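# Slide the arrow gear onto the pin, aimed at the mark

## Task

Take the loose gear that carries a painted arrow and lower it over the pin with the arrow face upward. Push it down until it sits fully seated. At the end the arrow must point toward the mark on the collar. Remember that the gear's angled teeth twist it while it slides down, so aim for where it ends up, not where it starts.

## Robot and tools

Robot: two 6-joint arms (left_arm on the +y side, right_arm on the -y side), each with a two-finger parallel gripper and a wrist camera. Arm names are not image sides. Scene frame: origin at table height midway between the nominal bases, +x out over the table, +z up. Calibrated bases: left_arm at (-0.042, +0.282, +0.014) m, right_arm at (+0.029, -0.304, +0.014) m, both nearly unrotated about z. A camera stand is fixed behind the arms.

Row layout (every moving call): one flat list of 14 numbers, each in [-1, 1]. The first 7 are for left_arm and the last 7 for right_arm, even if one arm stays still. Within each block the joint order is waist (joint1), wrist pitch (joint5), elbow (joint3), shoulder (joint2), wrist roll (joint6), forearm roll (joint4), then the gripper opening. The six joint numbers are offsets, not poses. They count from the arm's "Joint targets" as they stood when the action (or move) began, not from the previous row. The scale is 1.0 = 2.463 rad. Repeating the same offset in a new action moves the joint further again. Stated ranges in rad: waist -2.618 to 2.618, shoulder 0.000 to 3.140, elbow -2.967 to 0.000, forearm roll -1.745 to 1.745, wrist pitch -1.220 to 1.220, wrist roll -2.094 to 2.094. Forearm roll is sign-flipped relative to the URDF in everything you send and read. Its usable range in your numbers is therefore the mirror of the stated one. Real ends may differ by 0.014 rad either way. An action asking any joint to go more than 0.014 rad past its end is refused for both arms. Sending 0 for all six joints re-commands the current targets.

The opening number is absolute: +1 fully open (about 0.070 m between pads), -1 closed. Closing fully takes about 1.0 s. Sending 0 there is a real command (half open), so resend the present opening to keep a gripper as it is. To hold something, command about 0.05 below the grip_measured reading at first contact; a smaller margin grips more gently.

Tools:
- execute_actions(actions, cameras): actions is a list of actions; each action is a table of 1 to 15 rows, one row per 1/30 s step. A short table repeats its last row to fill 15 steps. An empty list returns state plus images. cameras picks images by name, ["all"] for all or [] for none.
- move(target, speed, blend, opening_speed, grip_force, blocking, cameras): target is one 14-number row, or a list of up to 15 rows. Every row counts from the same starting Joint targets. All joints travel in step, so gripper paths curve, and nothing is avoided. speed is in rad/s for the joint with the farthest to go, 0.004 to 3, default 0.5; one value or one per target. blend is in rad for rounding corners of a list (0 = stop at each). opening_speed is per second on the -1 to +1 scale, at least 0.2. grip_force is newtons per pad, 5 to 20, and stays set. blocking=false returns early while the move continues. The result adds a "move:" line such as done, off_target, moving, held or fault, plus limits=held if steps were withheld.
- wait(seconds, cameras): lets time pass, 0 to 3600 s; a running move carries on.
- stop(cameras): brakes a running move; braking needs room.
- zoom_image(camera, region): enlarges [x0, y0, x1, y1] pixels (max 504x504) of the newest image from cam_head_left, cam_head_right, cam_high, cam_low, cam_left_wrist or cam_right_wrist. All are 896x504.
- read_manual(section): URDF licence texts only.
- finished_scene(scene): ends the current scene (give its number); irreversible.

Reading results: end_effector_position (m) and end_effector_quat_wxyz are in the scene frame. The position is the pinch point between the pads, about 5 mm behind the fingertips, and may be off by a few cm at long reach. The fingers point along the gripper's +z axis and close along its y axis. "Joint positions" gives each arm's six angles in the order above, then pad gap in m. "Joint targets" is what the next offsets count from. Joint torques follow the same order; they are noisy and offset, and positive means toward a larger angle. "Tool commands" shows current gripper commands. "joint sent to its limit" means a joint was clipped at its end. "joint command not followed" means the clearance check between the arms altered a command. Step readings list some intermediate joint angles. Camera calibration lines give intrinsics and world-to-camera transforms; wrist camera poses update with each image.

Motion limits: joint targets change at most 3 rad/s, and each step stays within 0.963 rad of the measured angle. Large offsets may need several actions.

Cautions: do not knock or drop the gear, and do not release it while it is moving. Never let anything leave the table. Avoid fast impacts and hard pressing on the pin, table or stand. Keep the arms apart, since contact between them can fail the task. Do not close a gripper on the other arm's fingers. Contact torque at a joint's load limit (21.3 N m for waist, shoulder and elbow; 7.44 N m for the wrist joints, whose motors give only about 4 N m) stops that arm for 10 s. Motors heat when holding loads, stretched out or pushing. A MOTOR HOT line appears at 65 °C, and at 80 °C the arm goes limp for 30 to 60 s. To end a push, command targets back past the current positions. The gear may be nudged by outside pushes now and then.

Each tool is called after "Emit:" by a JSON object that holds its "fn" and its "kwargs", one argument or row to a line.

## Session

Emit:
{"fn": "execute_actions", "kwargs": {
  "actions": []
}}

Scene clock: 0.00 s.
left_arm: end_effector_position=(+0.1758, +0.4334, +0.2228) grip_measured=+0.97 end_effector_quat_wxyz=(+0.310, -0.405, +0.853, +0.109) | right_arm: end_effector_position=(+0.3396, +0.0137, +0.1382) grip_measured=+0.98 end_effector_quat_wxyz=(+0.149, -0.427, +0.742, +0.495)
Joint names: [waist, wrist pitch, elbow, shoulder, wrist roll, forearm roll]
Joint positions: left_arm=[0.454 0.867 -0.83 1.002 -0.576 -0.286 0.069] | right_arm=[0.306 1.207 -1.32 2.039 -1.354 -1.224 0.069]
Joint torques (N m): no reading
Joint targets: left_arm=[0.454 0.867 -0.830 1.002 -0.576 -0.286] | right_arm=[0.306 1.207 -1.320 2.039 -1.354 -1.224]
Tool commands: left_gripper/opening=+1.0 right_gripper/opening=+1.0

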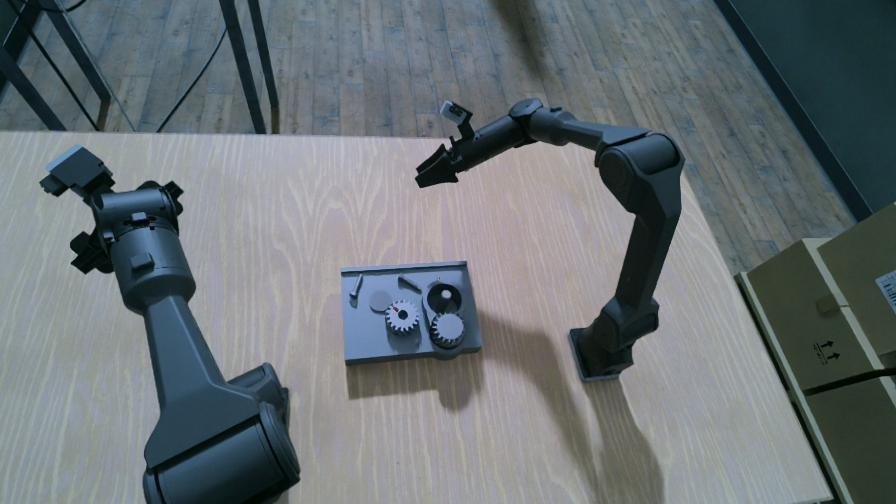

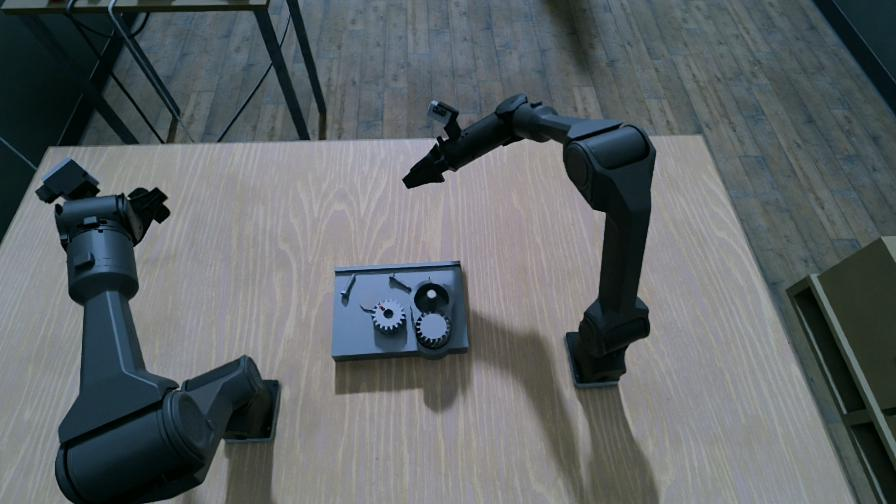

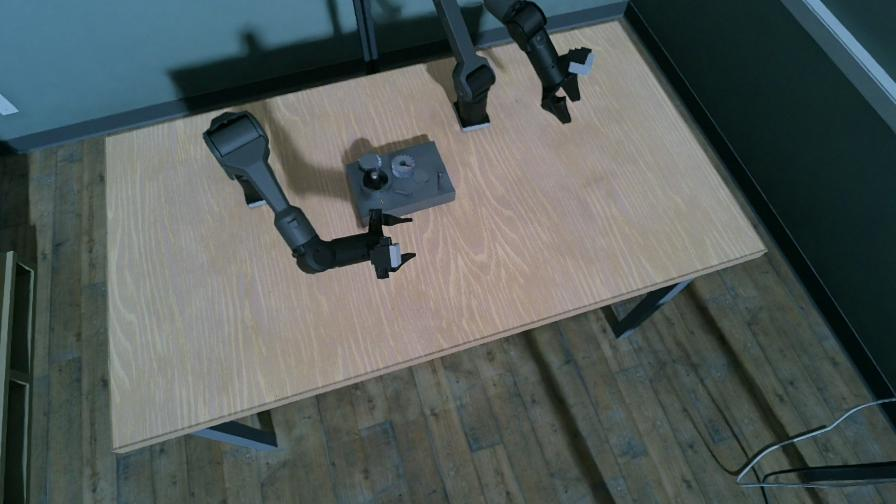

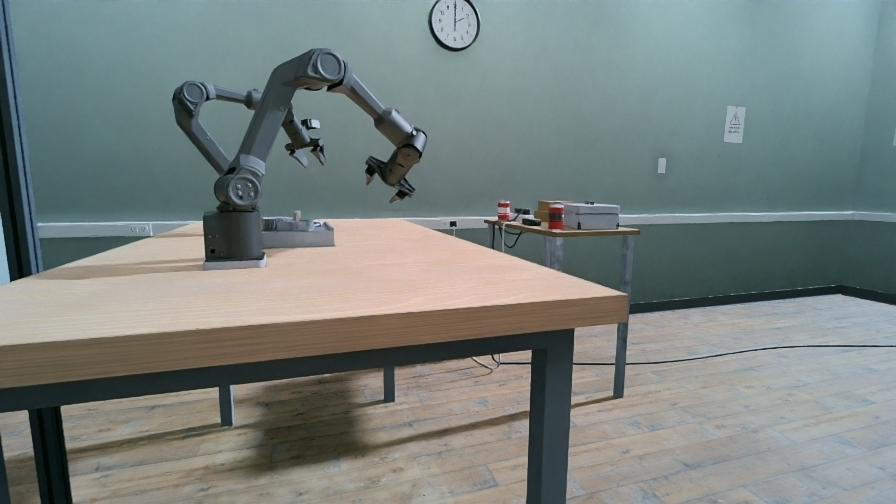

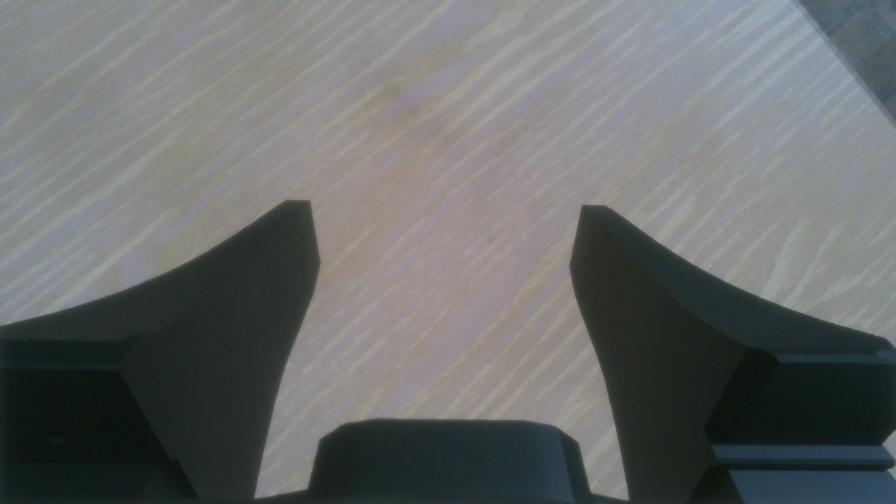

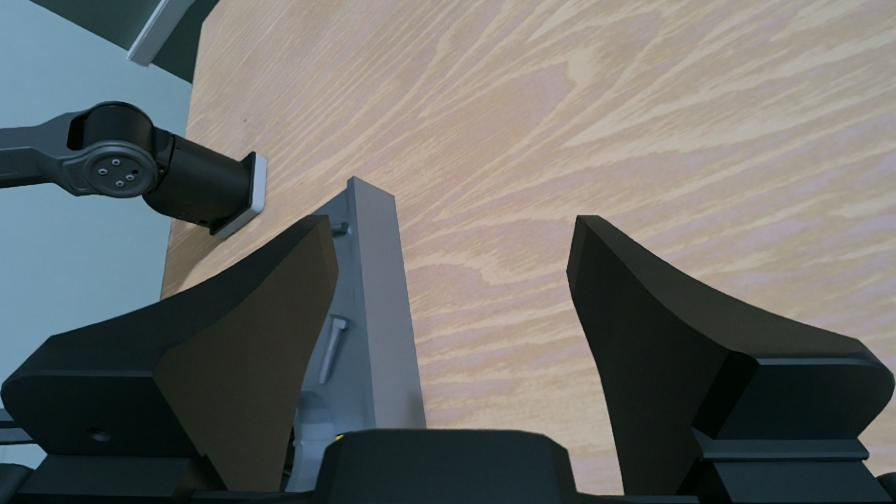

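Emit:
{"fn": "zoom_image", "kwargs": {
  "camera": "cam_head_left",
  "region": [330, 250, 490, 370]
}}

Emit:
{"fn": "zoom_image", "kwargs": {
  "camera": "cam_head_right",
  "region": [320, 250, 480, 370]
}}

Emit:
{"fn": "zoom_image", "kwargs": {
  "camera": "cam_high",
  "region": [340, 130, 470, 230]
}}

Scaled by 3.150 from the camera's image (finer frame: 1280x720).

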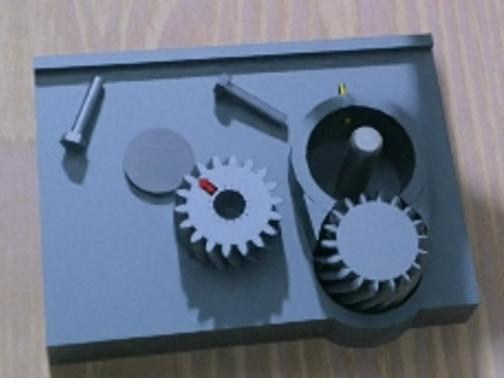

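Scaled by 3.150 from the camera's image (finer frame: 1280x720).

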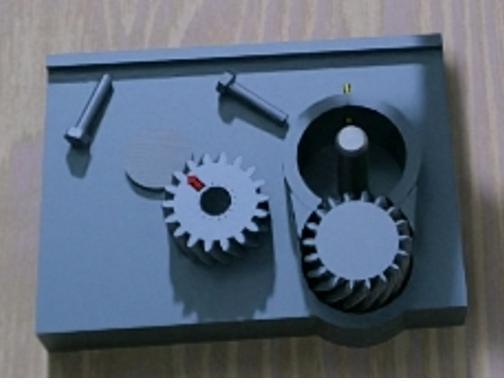

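Scaled by 3.877 from the camera's image (finer frame: 1280x720).

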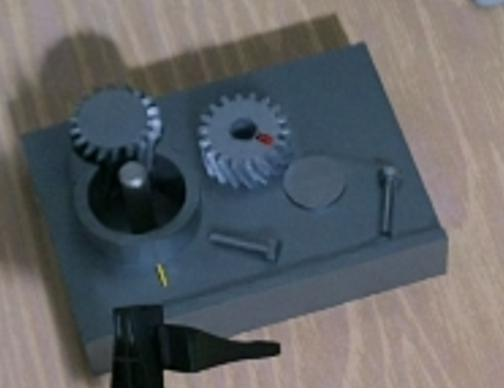

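Emit:
{"fn": "move", "kwargs": {
  "target": [
    [0,0,0,0,0,0,1,0.2006,-0.0045,-0.0428,-0.2188,0.7487,0.497,1],
    [0,0,0,0,0,0,1,0.4145,-0.0045,-0.0428,-0.0767,0.7487,0.497,1]
  ],
  "speed": 1.3,
  "blend": [0.1,0],
  "cameras": ["cam_right_wrist","cam_head_left","cam_high"]
}}

Scene clock: 97.10 s.
left_arm: end_effector_position=(+0.1758, +0.4334, +0.2228) grip_measured=+0.97 end_effector_quat_wxyz=(+0.310, -0.405, +0.853, +0.109) | right_arm: end_effector_position=(+0.1042, +0.0551, +0.1143) grip_measured=+0.98 end_effector_quat_wxyz=(+0.011, -0.423, +0.906, +0.015)
Joint positions: left_arm=[0.454 0.867 -0.83 1.002 -0.576 -0.286 0.069] | right_arm=[1.328 1.196 -1.426 1.85 0.49 0 0.069]
Joint torques (N m): left_arm=[0.11 -0.85 -5.38 -1.68 0.03 -0.13] | right_arm=[-0.84 0.02 -2.94 -5.19 0.08 0.16]
Joint targets: left_arm=[0.454 0.867 -0.830 1.002 -0.576 -0.286] | right_arm=[1.327 1.196 -1.426 1.850 0.490 0.000]
move: done
cam_right_wrist: T_world_to_cam=[[0.76875, -0.63922, -0.02054, -0.0421], [-0.52761, -0.65201, 0.54453, 0.03017], [-0.36147, -0.40777, -0.83849, 0.2767]] pos_world=[0.1483, 0.10559, 0.21472]
Images, in order (width x height): cam_head_left 896x504, cam_high 896x504, cam_right_wrist 896x504.

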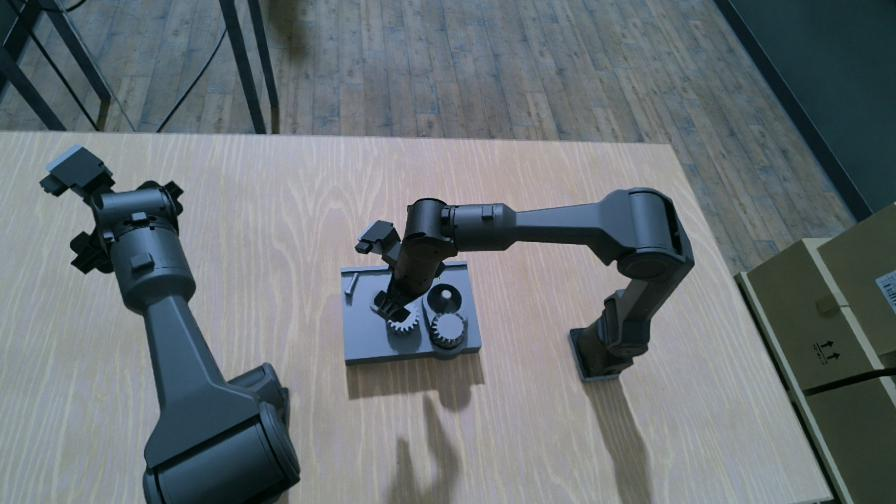

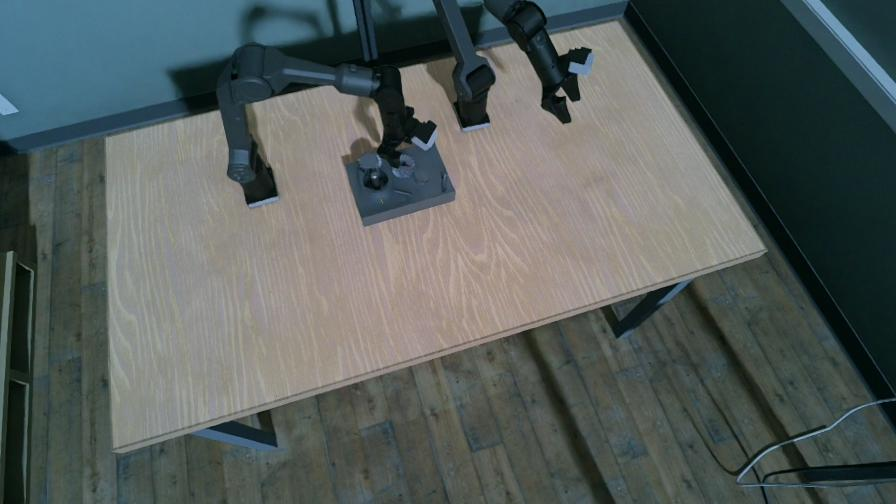

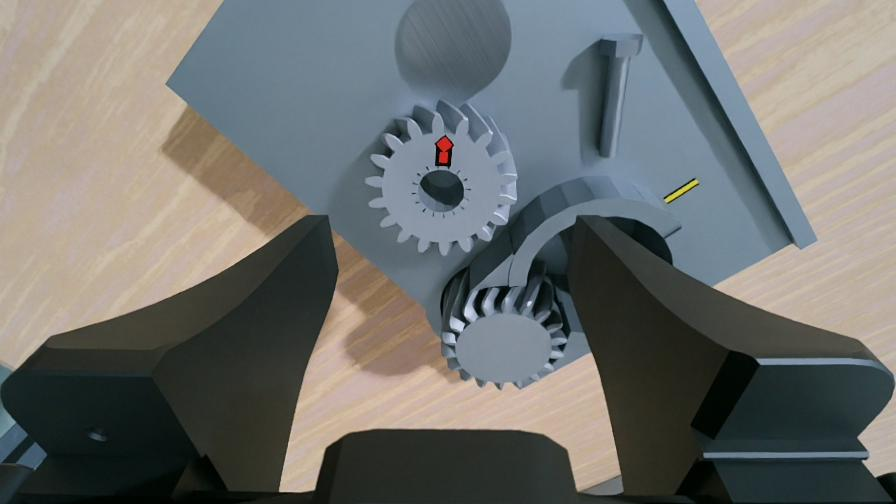

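Emit:
{"fn": "zoom_image", "kwargs": {
  "camera": "cam_right_wrist",
  "region": [350, 80, 560, 270]
}}

Emit:
{"fn": "zoom_image", "kwargs": {
  "camera": "cam_right_wrist",
  "region": [420, 160, 720, 400]
}}

Scaled by 2.400 from the camera's image (finer frame: 1280x720).

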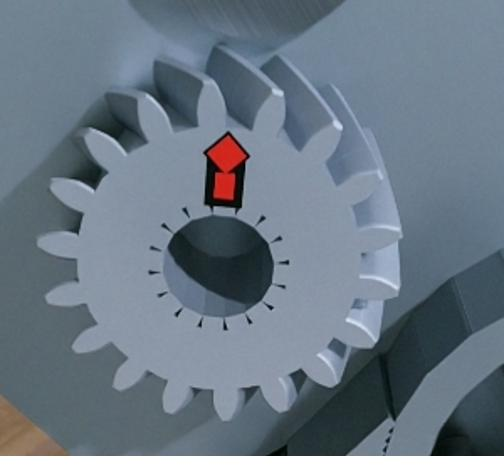

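Scaled by 1.680 from the camera's image (finer frame: 1280x720).

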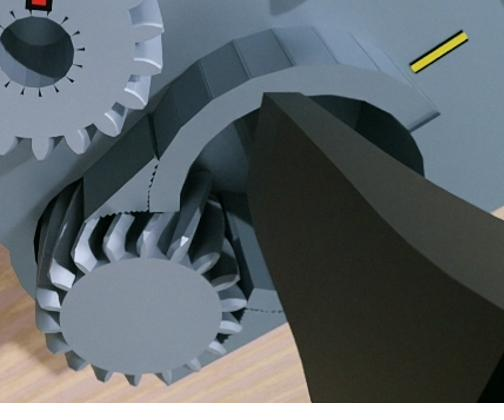

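Emit:
{"fn": "zoom_image", "kwargs": {
  "camera": "cam_right_wrist",
  "region": [390, 90, 530, 180]
}}

Emit:
{"fn": "zoom_image", "kwargs": {
  "camera": "cam_right_wrist",
  "region": [430, 250, 580, 400]
}}

Scaled by 3.600 from the camera's image (finer frame: 1280x720).

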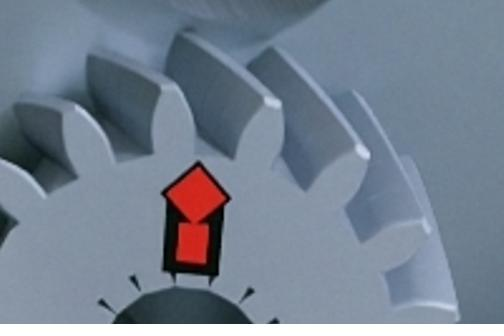

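Scaled by 3.360 from the camera's image (finer frame: 1280x720).

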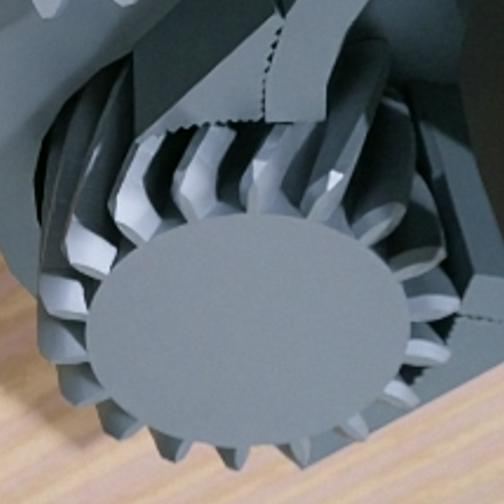

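Emit:
{"fn": "move", "kwargs": {
  "target": [0,0,0,0,0,0,1,-0.0467,-0.0390,0.1386,-0.0842,0.3934,0,1],
  "speed": 1.0,
  "cameras": ["cam_right_wrist"]
}}

Emit:
{"fn": "zoom_image", "kwargs": {
  "camera": "cam_right_wrist",
  "region": [350, 80, 600, 300]
}}

Scene clock: 202.37 s.
left_arm: end_effector_position=(+0.1758, +0.4334, +0.2228) grip_measured=+0.97 end_effector_quat_wxyz=(+0.310, -0.405, +0.853, +0.109) | right_arm: end_effector_position=(+0.1214, -0.0273, +0.1001) grip_measured=+0.98 end_effector_quat_wxyz=(+0.000, +0.105, +0.994, +0.000)
Joint positions: left_arm=[0.454 0.867 -0.83 1.002 -0.576 -0.286 0.069] | right_arm=[1.212 1.1 -1.084 1.643 1.459 0 0.069]
Joint torques (N m): left_arm=[0.11 -0.85 -5.41 -1.69 0.03 -0.12] | right_arm=[-0.53 -0.19 -2.75 -3.68 -0.1 0.14]
Joint targets: left_arm=[0.454 0.867 -0.830 1.002 -0.576 -0.286] | right_arm=[1.212 1.100 -1.085 1.643 1.459 0.000]
move: done
cam_right_wrist: T_world_to_cam=[[-0.20624, -0.9785, -0.00175, -0.00104], [-0.80244, 0.16811, 0.57256, 0.04617], [-0.55996, 0.11949, -0.81986, 0.27398]] pos_world=[0.19025, -0.04152, 0.19819]

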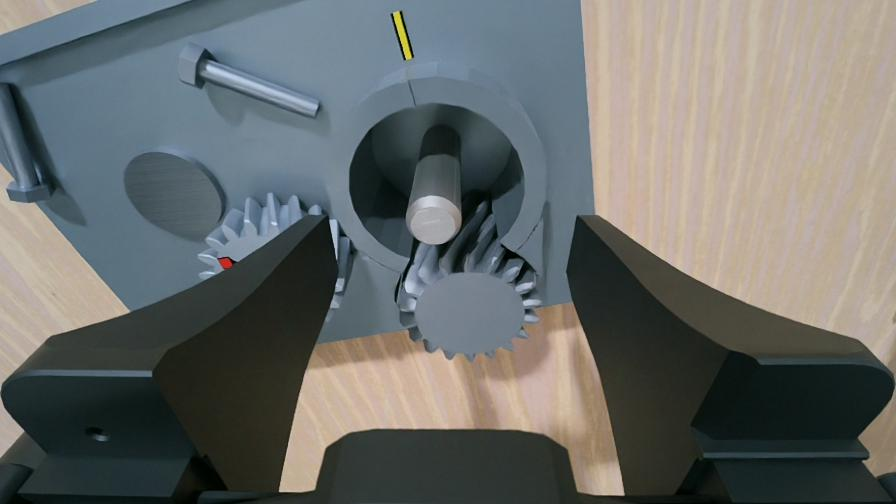

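Scaled by 2.016 from the camera's image (finer frame: 1280x720).

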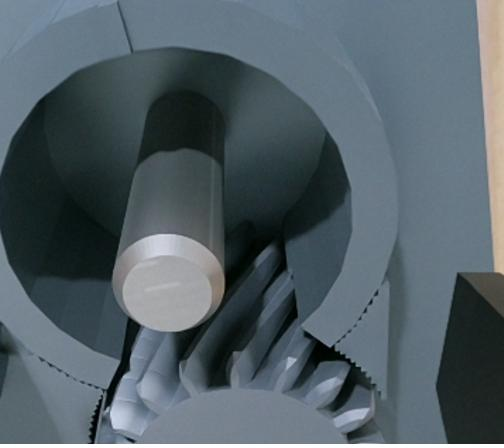

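Emit:
{"fn": "zoom_image", "kwargs": {
  "camera": "cam_right_wrist",
  "region": [370, 100, 500, 250]
}}

Emit:
{"fn": "zoom_image", "kwargs": {
  "camera": "cam_right_wrist",
  "region": [390, 190, 550, 370]
}}

Scaled by 3.360 from the camera's image (finer frame: 1280x720).

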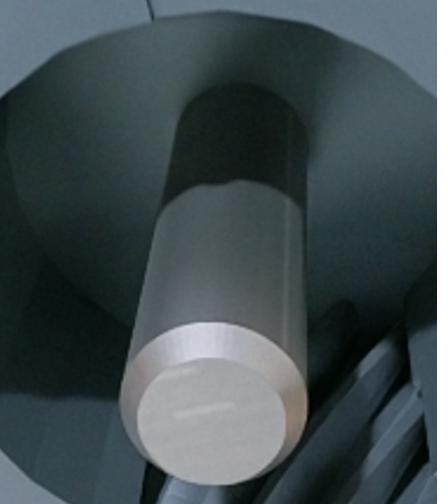

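Scaled by 2.800 from the camera's image (finer frame: 1280x720).

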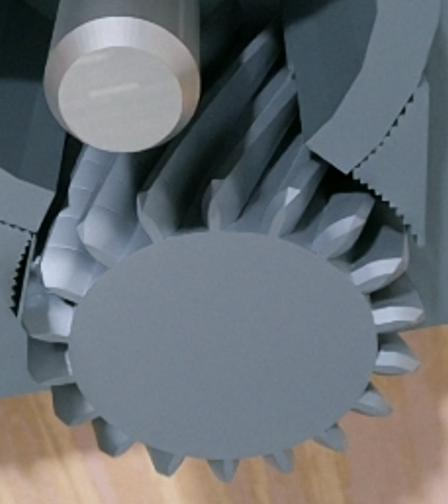

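Emit:
{"fn": "move", "kwargs": {
  "target": [0,0,0,0,0,0,1,0.0459,0.0447,-0.0530,0.0017,0.0463,0,1],
  "speed": 0.6,
  "cameras": ["cam_right_wrist"]
}}

Emit:
{"fn": "zoom_image", "kwargs": {
  "camera": "cam_right_wrist",
  "region": [410, 60, 610, 280]
}}

Scene clock: 285.53 s.
left_arm: end_effector_position=(+0.1758, +0.4334, +0.2228) grip_measured=+0.97 end_effector_quat_wxyz=(+0.310, -0.405, +0.853, +0.109) | right_arm: end_effector_position=(+0.0921, -0.0039, +0.1303) grip_measured=+0.98 end_effector_quat_wxyz=(+0.001, +0.105, +0.994, +0.008)
Joint positions: left_arm=[0.454 0.867 -0.83 1.002 -0.576 -0.286 0.069] | right_arm=[1.327 1.21 -1.215 1.647 1.573 0 0.069]
Joint torques (N m): left_arm=[0.14 -0.85 -5.38 -1.66 0.02 -0.12] | right_arm=[-0.75 -0.18 -2.28 -3.43 -0.14 0.18]
Joint targets: left_arm=[0.454 0.867 -0.830 1.002 -0.576 -0.286] | right_arm=[1.325 1.210 -1.215 1.647 1.573 0.000]
move: done
cam_right_wrist: T_world_to_cam=[[-0.20623, -0.97832, -0.01879, 0.01807], [-0.80448, 0.15859, 0.57242, 0.00164], [-0.55703, 0.13316, -0.81975, 0.27936]] pos_world=[0.16066, -0.01979, 0.22841]

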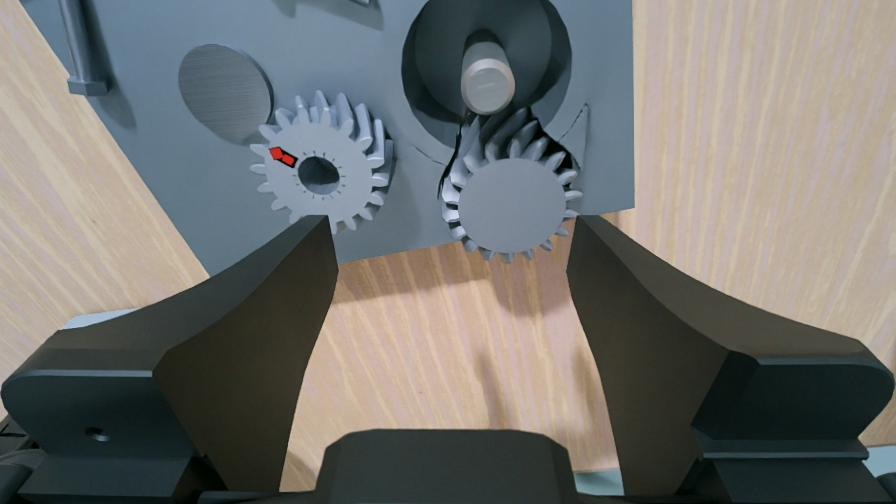

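Scaled by 2.291 from the camera's image (finer frame: 1280x720).

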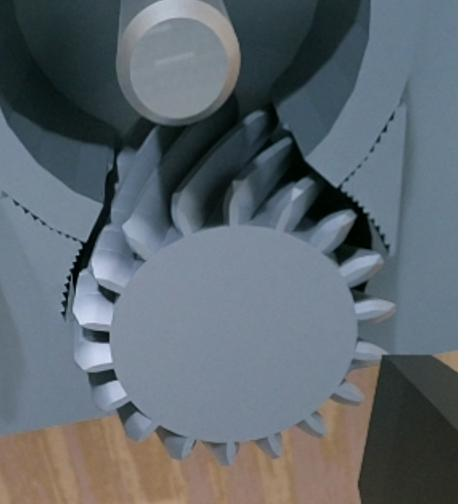

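Emit:
{"fn": "zoom_image", "kwargs": {
  "camera": "cam_right_wrist",
  "region": [400, 0, 580, 130]
}}

Emit:
{"fn": "zoom_image", "kwargs": {
  "camera": "cam_right_wrist",
  "region": [230, 80, 410, 240]
}}

Scaled by 2.800 from the camera's image (finer frame: 1280x720).

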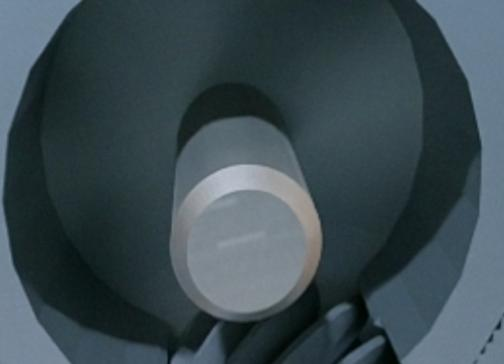

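Scaled by 2.800 from the camera's image (finer frame: 1280x720).

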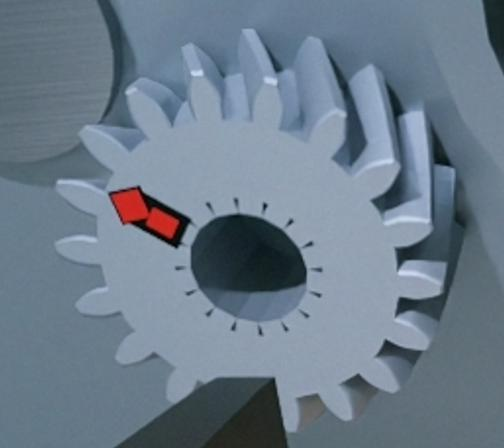

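Emit:
{"fn": "zoom_image", "kwargs": {
  "camera": "cam_right_wrist",
  "region": [290, 80, 400, 180]
}}

Emit:
{"fn": "zoom_image", "kwargs": {
  "camera": "cam_right_wrist",
  "region": [440, 90, 590, 220]
}}

Scaled by 4.582 from the camera's image (finer frame: 1280x720).

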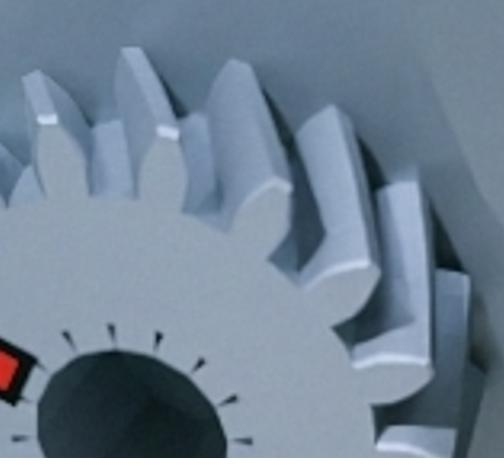

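Scaled by 3.360 from the camera's image (finer frame: 1280x720).

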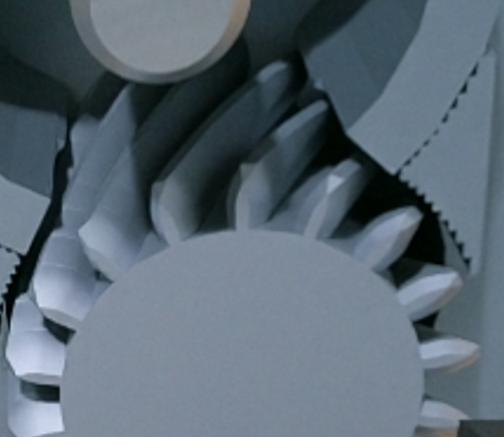

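Emit:
{"fn": "move", "kwargs": {
  "target": [0,0,0,0,0,0,1,0.0087,-0.0292,-0.0662,0.1019,-0.6257,0,1],
  "speed": 1.2,
  "cameras": ["cam_right_wrist"]
}}

Scene clock: 389.27 s.
left_arm: end_effector_position=(+0.1758, +0.4334, +0.2228) grip_measured=+0.97 end_effector_quat_wxyz=(+0.310, -0.405, +0.853, +0.109) | right_arm: end_effector_position=(+0.0970, +0.0533, +0.0854) grip_measured=+0.98 end_effector_quat_wxyz=(+0.000, -0.625, +0.780, +0.000)
Joint positions: left_arm=[0.454 0.867 -0.83 1.002 -0.576 -0.286 0.069] | right_arm=[1.346 1.138 -1.378 1.898 0.032 0 0.069]
Joint torques (N m): left_arm=[0.09 -0.85 -5.39 -1.64 0.03 -0.13] | right_arm=[0.24 -0.21 -2.99 -4.98 0.09 0.09]
Joint targets: left_arm=[0.454 0.867 -0.830 1.002 -0.576 -0.286] | right_arm=[1.347 1.138 -1.378 1.898 0.031 0.000]
move: done
cam_right_wrist: T_world_to_cam=[[0.97639, -0.21599, -0.0029, -0.08248], [-0.1755, -0.80105, 0.57229, 0.01237], [-0.12593, -0.55827, -0.82005, 0.23281]] pos_world=[0.11202, 0.12206, 0.18359]

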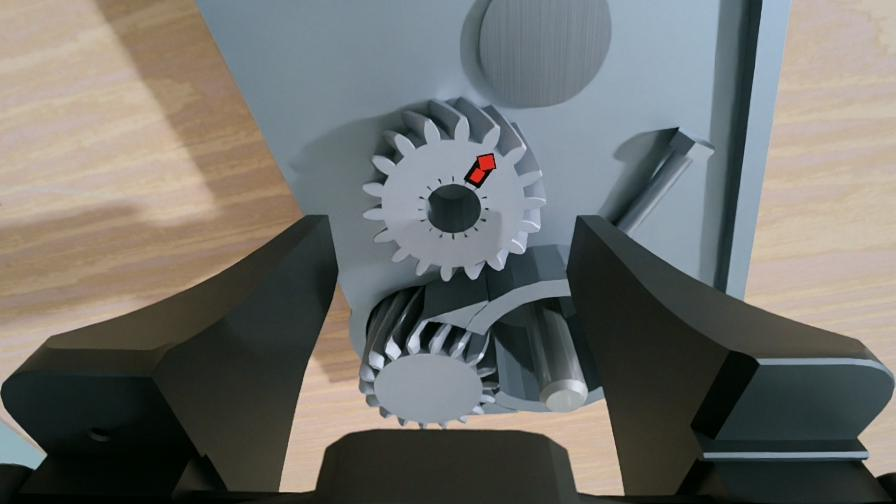

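Emit:
{"fn": "move", "kwargs": {
  "target": [
    [0,0,0,0,0,0,1,-0.0018,-0.0423,0.0260,0.0164,0,0,1],
    [0,0,0,0,0,0,1,-0.0018,-0.0423,0.0260,0.0164,0,0,0.58]
  ],
  "speed": 0.12,
  "grip_force": [20,10],
  "cameras": ["cam_right_wrist"]
}}

Scene clock: 398.60 s.
left_arm: end_effector_position=(+0.1758, +0.4334, +0.2228) grip_measured=+0.97 end_effector_quat_wxyz=(+0.310, -0.405, +0.853, +0.109) | right_arm: end_effector_position=(+0.0983, +0.0531, +0.0556) grip_measured=+0.67 end_effector_quat_wxyz=(+0.000, -0.624, +0.782, +0.000)
Joint positions: left_arm=[0.454 0.867 -0.83 1.002 -0.576 -0.286 0.069] | right_arm=[1.342 1.033 -1.313 1.939 0.032 0 0.059]
Joint torques (N m): left_arm=[0.13 -0.85 -5.35 -1.67 0.02 -0.13] | right_arm=[-0.56 0.05 -3.22 -5.69 -0.11 0.16]
Joint targets: left_arm=[0.454 0.867 -0.830 1.002 -0.576 -0.286] | right_arm=[1.342 1.034 -1.314 1.938 0.031 0.000]
grip_force (N): 20, 10
move: done
cam_right_wrist: T_world_to_cam=[[0.97559, -0.2196, -0.00283, -0.08367], [-0.1785, -0.80039, 0.57229, 0.02973], [-0.12794, -0.55781, -0.82005, 0.20858]] pos_world=[0.11362, 0.12176, 0.15379]

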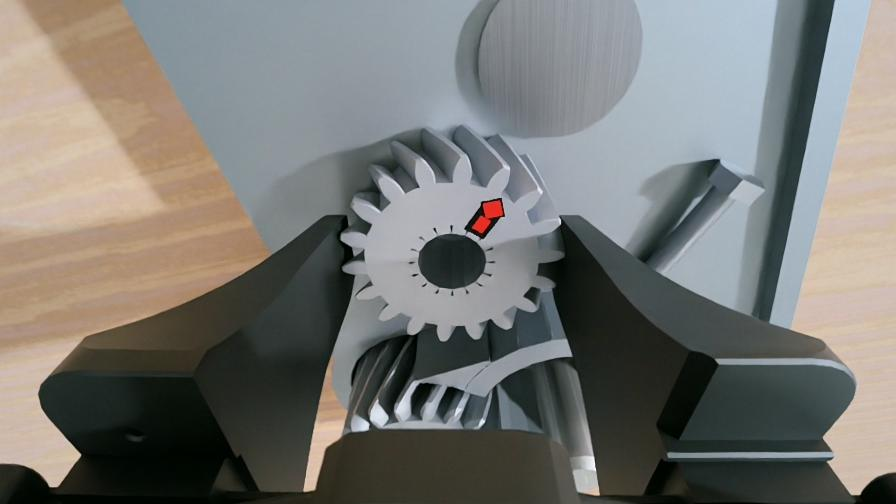

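Emit:
{"fn": "move", "kwargs": {
  "target": [
    [0,0,0,0,0,0,1,0,0.0462,-0.0277,-0.0185,0,0,0.58],
    [0,0,0,0,0,0,1,-0.0182,0.0659,-0.0024,-0.0635,0.1904,0,0.58],
    [0,0,0,0,0,0,1,-0.0510,0.0478,0.0713,-0.1190,0.5613,0,0.58]
  ],
  "speed": [0.15,0.6,0.8],
  "blend": [0.02,0.05,0],
  "cameras": ["cam_right_wrist","cam_head_left","cam_head_right","cam_high"]
}}

Emit:
{"fn": "zoom_image", "kwargs": {
  "camera": "cam_right_wrist",
  "region": [330, 130, 580, 380]
}}

Emit:
{"fn": "zoom_image", "kwargs": {
  "camera": "cam_head_left",
  "region": [380, 220, 500, 340]
}}

Emit:
{"fn": "zoom_image", "kwargs": {
  "camera": "cam_high",
  "region": [320, 110, 440, 230]
}}

Scene clock: 433.80 s.
left_arm: end_effector_position=(+0.1758, +0.4334, +0.2228) grip_measured=+0.97 end_effector_quat_wxyz=(+0.310, -0.405, +0.853, +0.109) | right_arm: end_effector_position=(+0.1218, -0.0218, +0.1121) grip_measured=+0.67 end_effector_quat_wxyz=(+0.000, +0.080, +0.997, +0.000)
Joint positions: left_arm=[0.454 0.867 -0.83 1.002 -0.576 -0.286 0.069] | right_arm=[1.216 1.152 -1.139 1.646 1.414 0 0.059]
Joint torques (N m): left_arm=[0.12 -0.84 -5.34 -1.72 0.02 -0.13] | right_arm=[-0.57 -0.18 -3.23 -4.55 -0.12 0.17]
Joint targets: left_arm=[0.454 0.867 -0.830 1.002 -0.576 -0.286] | right_arm=[1.217 1.152 -1.138 1.645 1.414 0.000]
grip_force (N): 20, 10
move: done
cam_right_wrist: T_world_to_cam=[[-0.15828, -0.98739, -0.00178, -0.00163], [-0.80963, 0.12875, 0.57264, 0.03868], [-0.56519, 0.09208, -0.81981, 0.28354]] pos_world=[0.19131, -0.0327, 0.21029]
Images, in order (width x height): cam_head_left 896x504, cam_head_right 896x504, cam_high 896x504, cam_right_wrist 896x504.

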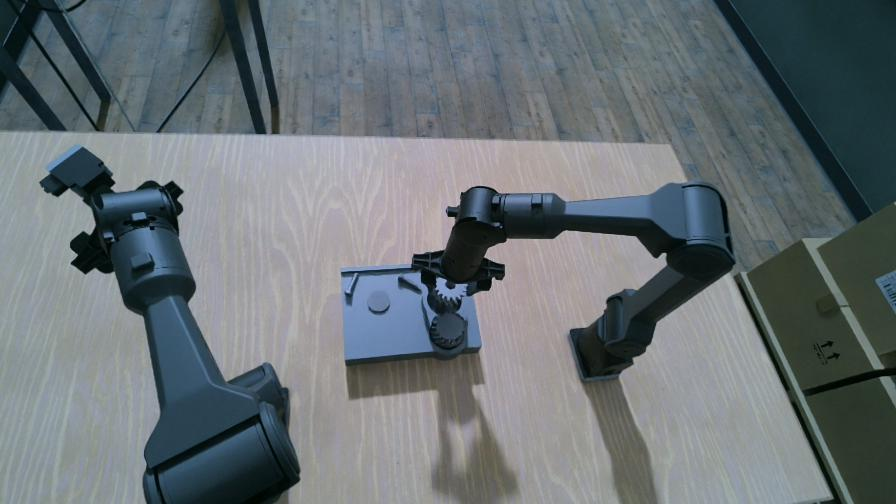

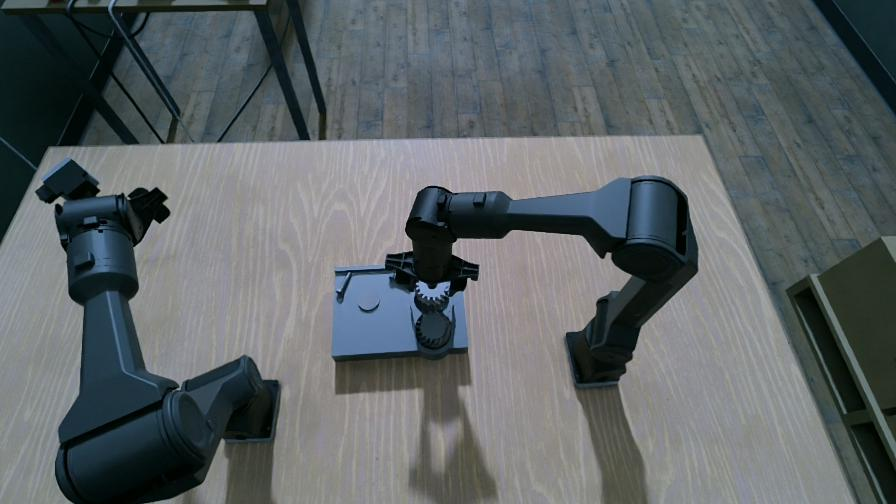

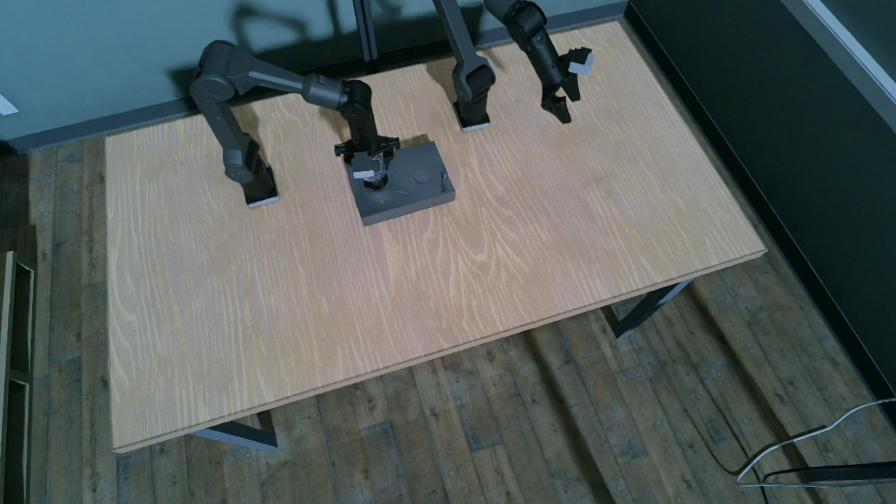

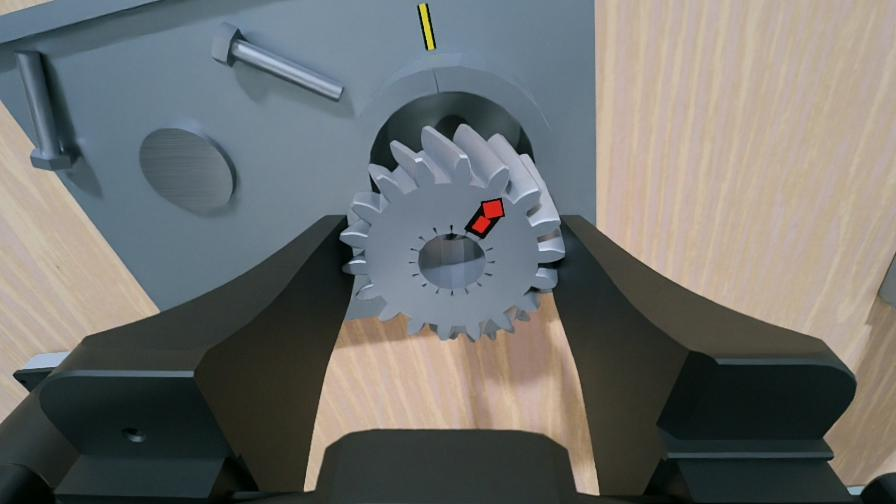

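Scaled by 2.016 from the camera's image (finer frame: 1280x720).

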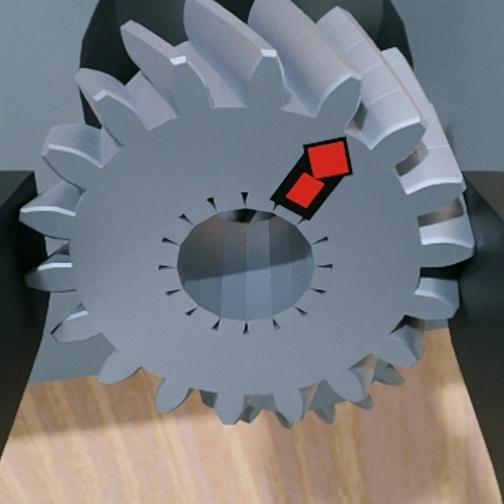

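Scaled by 4.200 from the camera's image (finer frame: 1280x720).

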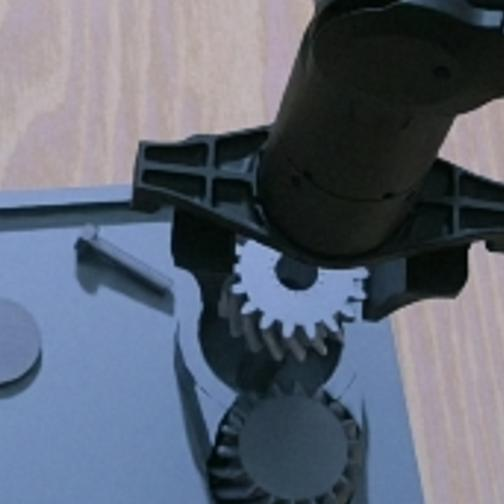

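Scaled by 4.200 from the camera's image (finer frame: 1280x720).

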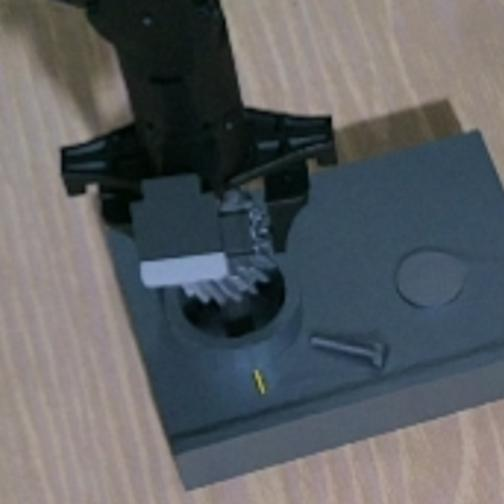

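Emit:
{"fn": "move", "kwargs": {
  "target": [
    [0,0,0,0,0,0,1,-0.0006,0.0082,-0.0086,0.0163,0,0,0.58],
    [0,0,0,0,0,0,1,-0.0006,-0.0123,0.0056,0.0225,0,0,0.58]
  ],
  "speed": [0.15,0.04],
  "blend": [0.004,0],
  "cameras": ["cam_right_wrist","cam_head_left"]
}}

Emit:
{"fn": "zoom_image", "kwargs": {
  "camera": "cam_right_wrist",
  "region": [330, 130, 580, 380]
}}

Emit:
{"fn": "zoom_image", "kwargs": {
  "camera": "cam_head_left",
  "region": [390, 240, 490, 340]
}}

Scene clock: 468.50 s.
left_arm: end_effector_position=(+0.1758, +0.4334, +0.2228) grip_measured=+0.97 end_effector_quat_wxyz=(+0.310, -0.405, +0.853, +0.109) | right_arm: end_effector_position=(+0.1226, -0.0211, +0.0928) grip_measured=+0.68 end_effector_quat_wxyz=(-0.004, +0.081, +0.997, -0.018)
Joint positions: left_arm=[0.454 0.867 -0.83 1.002 -0.576 -0.286 0.069] | right_arm=[1.215 1.12 -1.125 1.7 1.414 0.001 0.059]
Joint torques (N m): left_arm=[0.12 -0.84 -5.38 -1.68 0.03 -0.13] | right_arm=[-0.66 0.19 -0.19 -1.18 0.1 -0.06]
Joint targets: left_arm=[0.454 0.867 -0.830 1.002 -0.576 -0.286] | right_arm=[1.215 1.121 -1.125 1.701 1.414 0.000]
grip_force (N): 20, 10
move: done
cam_right_wrist: T_world_to_cam=[[-0.15845, -0.98679, 0.03364, -0.0041], [-0.80381, 0.14871, 0.57601, 0.04971], [-0.5734, 0.06423, -0.81675, 0.2682]] pos_world=[0.19309, -0.02866, 0.19056]
Images, in order (width x height): cam_head_left 896x504, cam_right_wrist 896x504.

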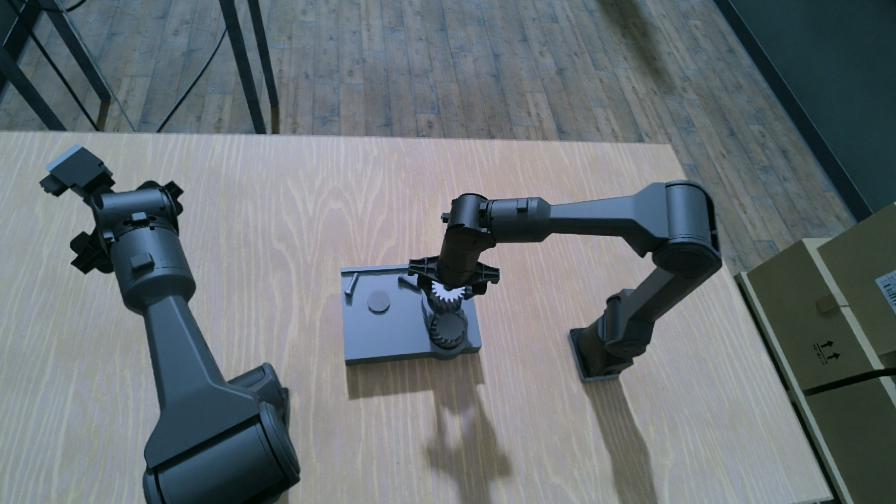

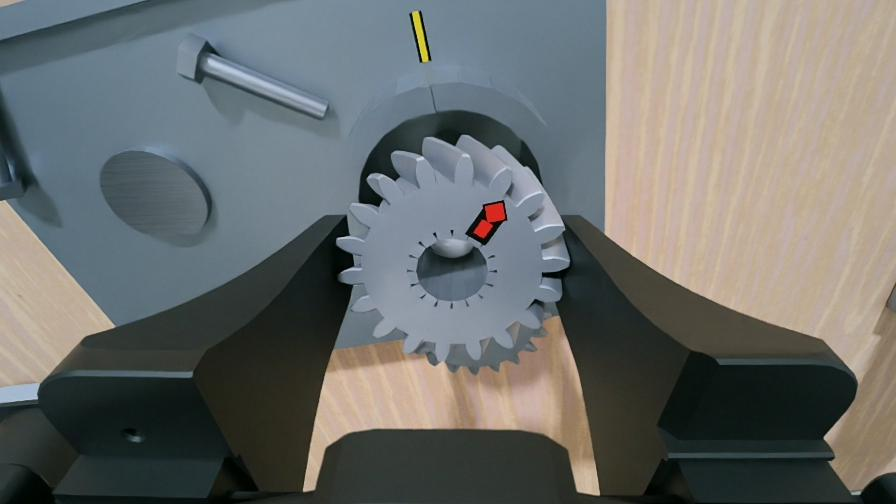

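Scaled by 2.016 from the camera's image (finer frame: 1280x720).

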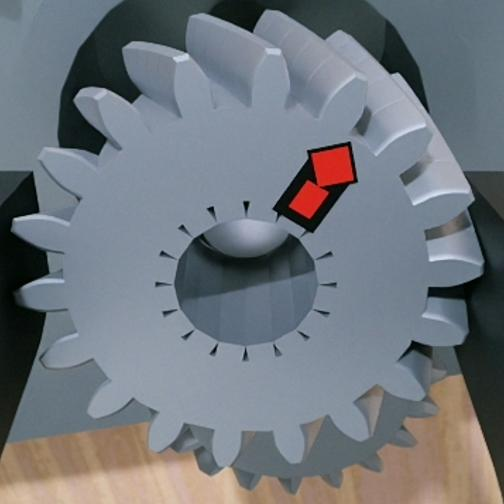

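Scaled by 5.040 from the camera's image (finer frame: 1280x720).

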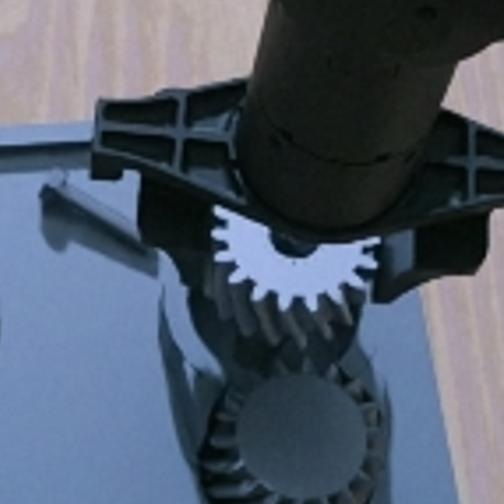

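Emit:
{"fn": "zoom_image", "kwargs": {
  "camera": "cam_right_wrist",
  "region": [400, 220, 510, 310]
}}

Scaled by 4.582 from the camera's image (finer frame: 1280x720).

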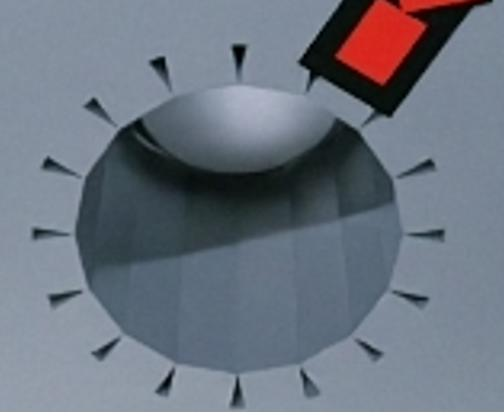

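Emit:
{"fn": "move", "kwargs": {
  "target": [
    [0,0,0,0,0,0,1,0.0014,0.0048,-0.0025,-0.0019,0,0,0.58],
    [0,0,0,0,0,0,1,0.0014,-0.0061,0.0046,0.0019,0,0,0.58]
  ],
  "speed": 0.04,
  "cameras": ["cam_right_wrist"]
}}

Emit:
{"fn": "zoom_image", "kwargs": {
  "camera": "cam_right_wrist",
  "region": [380, 190, 530, 310]
}}

Scene clock: 513.60 s.
left_arm: end_effector_position=(+0.1758, +0.4334, +0.2228) grip_measured=+0.97 end_effector_quat_wxyz=(+0.310, -0.405, +0.853, +0.109) | right_arm: end_effector_position=(+0.1213, -0.0211, +0.0889) grip_measured=+0.68 end_effector_quat_wxyz=(-0.005, +0.079, +0.997, -0.018)
Joint positions: left_arm=[0.454 0.867 -0.83 1.002 -0.576 -0.286 0.069] | right_arm=[1.219 1.106 -1.114 1.704 1.414 -0.001 0.059]
Joint torques (N m): left_arm=[0.13 -0.84 -5.32 -1.69 0.03 -0.12] | right_arm=[-1.53 1.94 1.43 -0.8 0.01 0.78]
Joint targets: left_arm=[0.454 0.867 -0.830 1.002 -0.576 -0.286] | right_arm=[1.219 1.106 -1.113 1.705 1.414 0.000]
grip_force (N): 20, 10
move: done
cam_right_wrist: T_world_to_cam=[[-0.15599, -0.98716, 0.03436, -0.00456], [-0.80332, 0.14703, 0.57712, 0.05074], [-0.57476, 0.06242, -0.81593, 0.26434]] pos_world=[0.19199, -0.02846, 0.18656]

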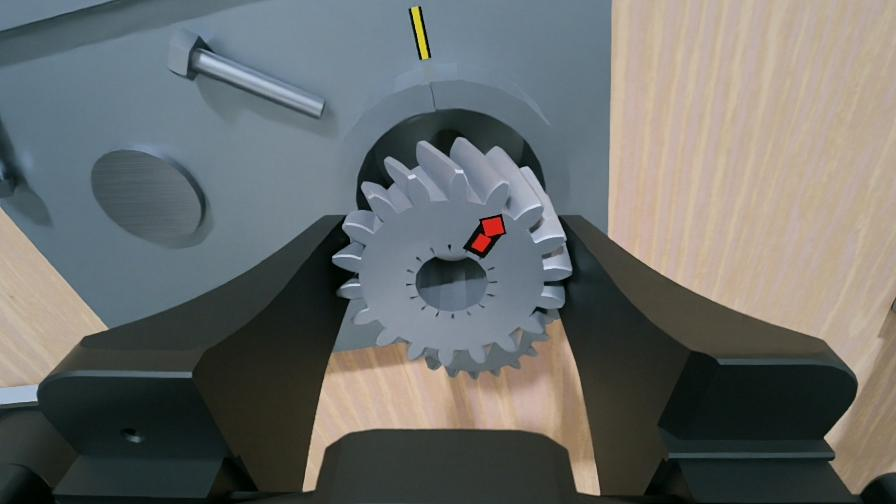

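Scaled by 3.360 from the camera's image (finer frame: 1280x720).

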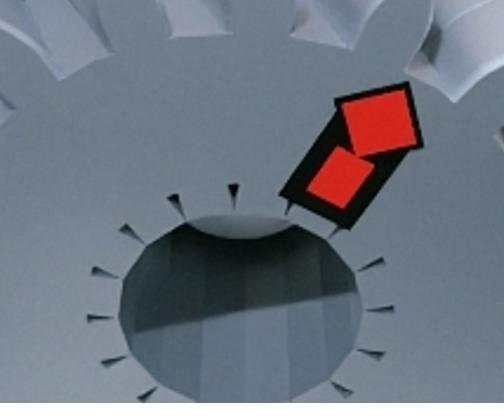

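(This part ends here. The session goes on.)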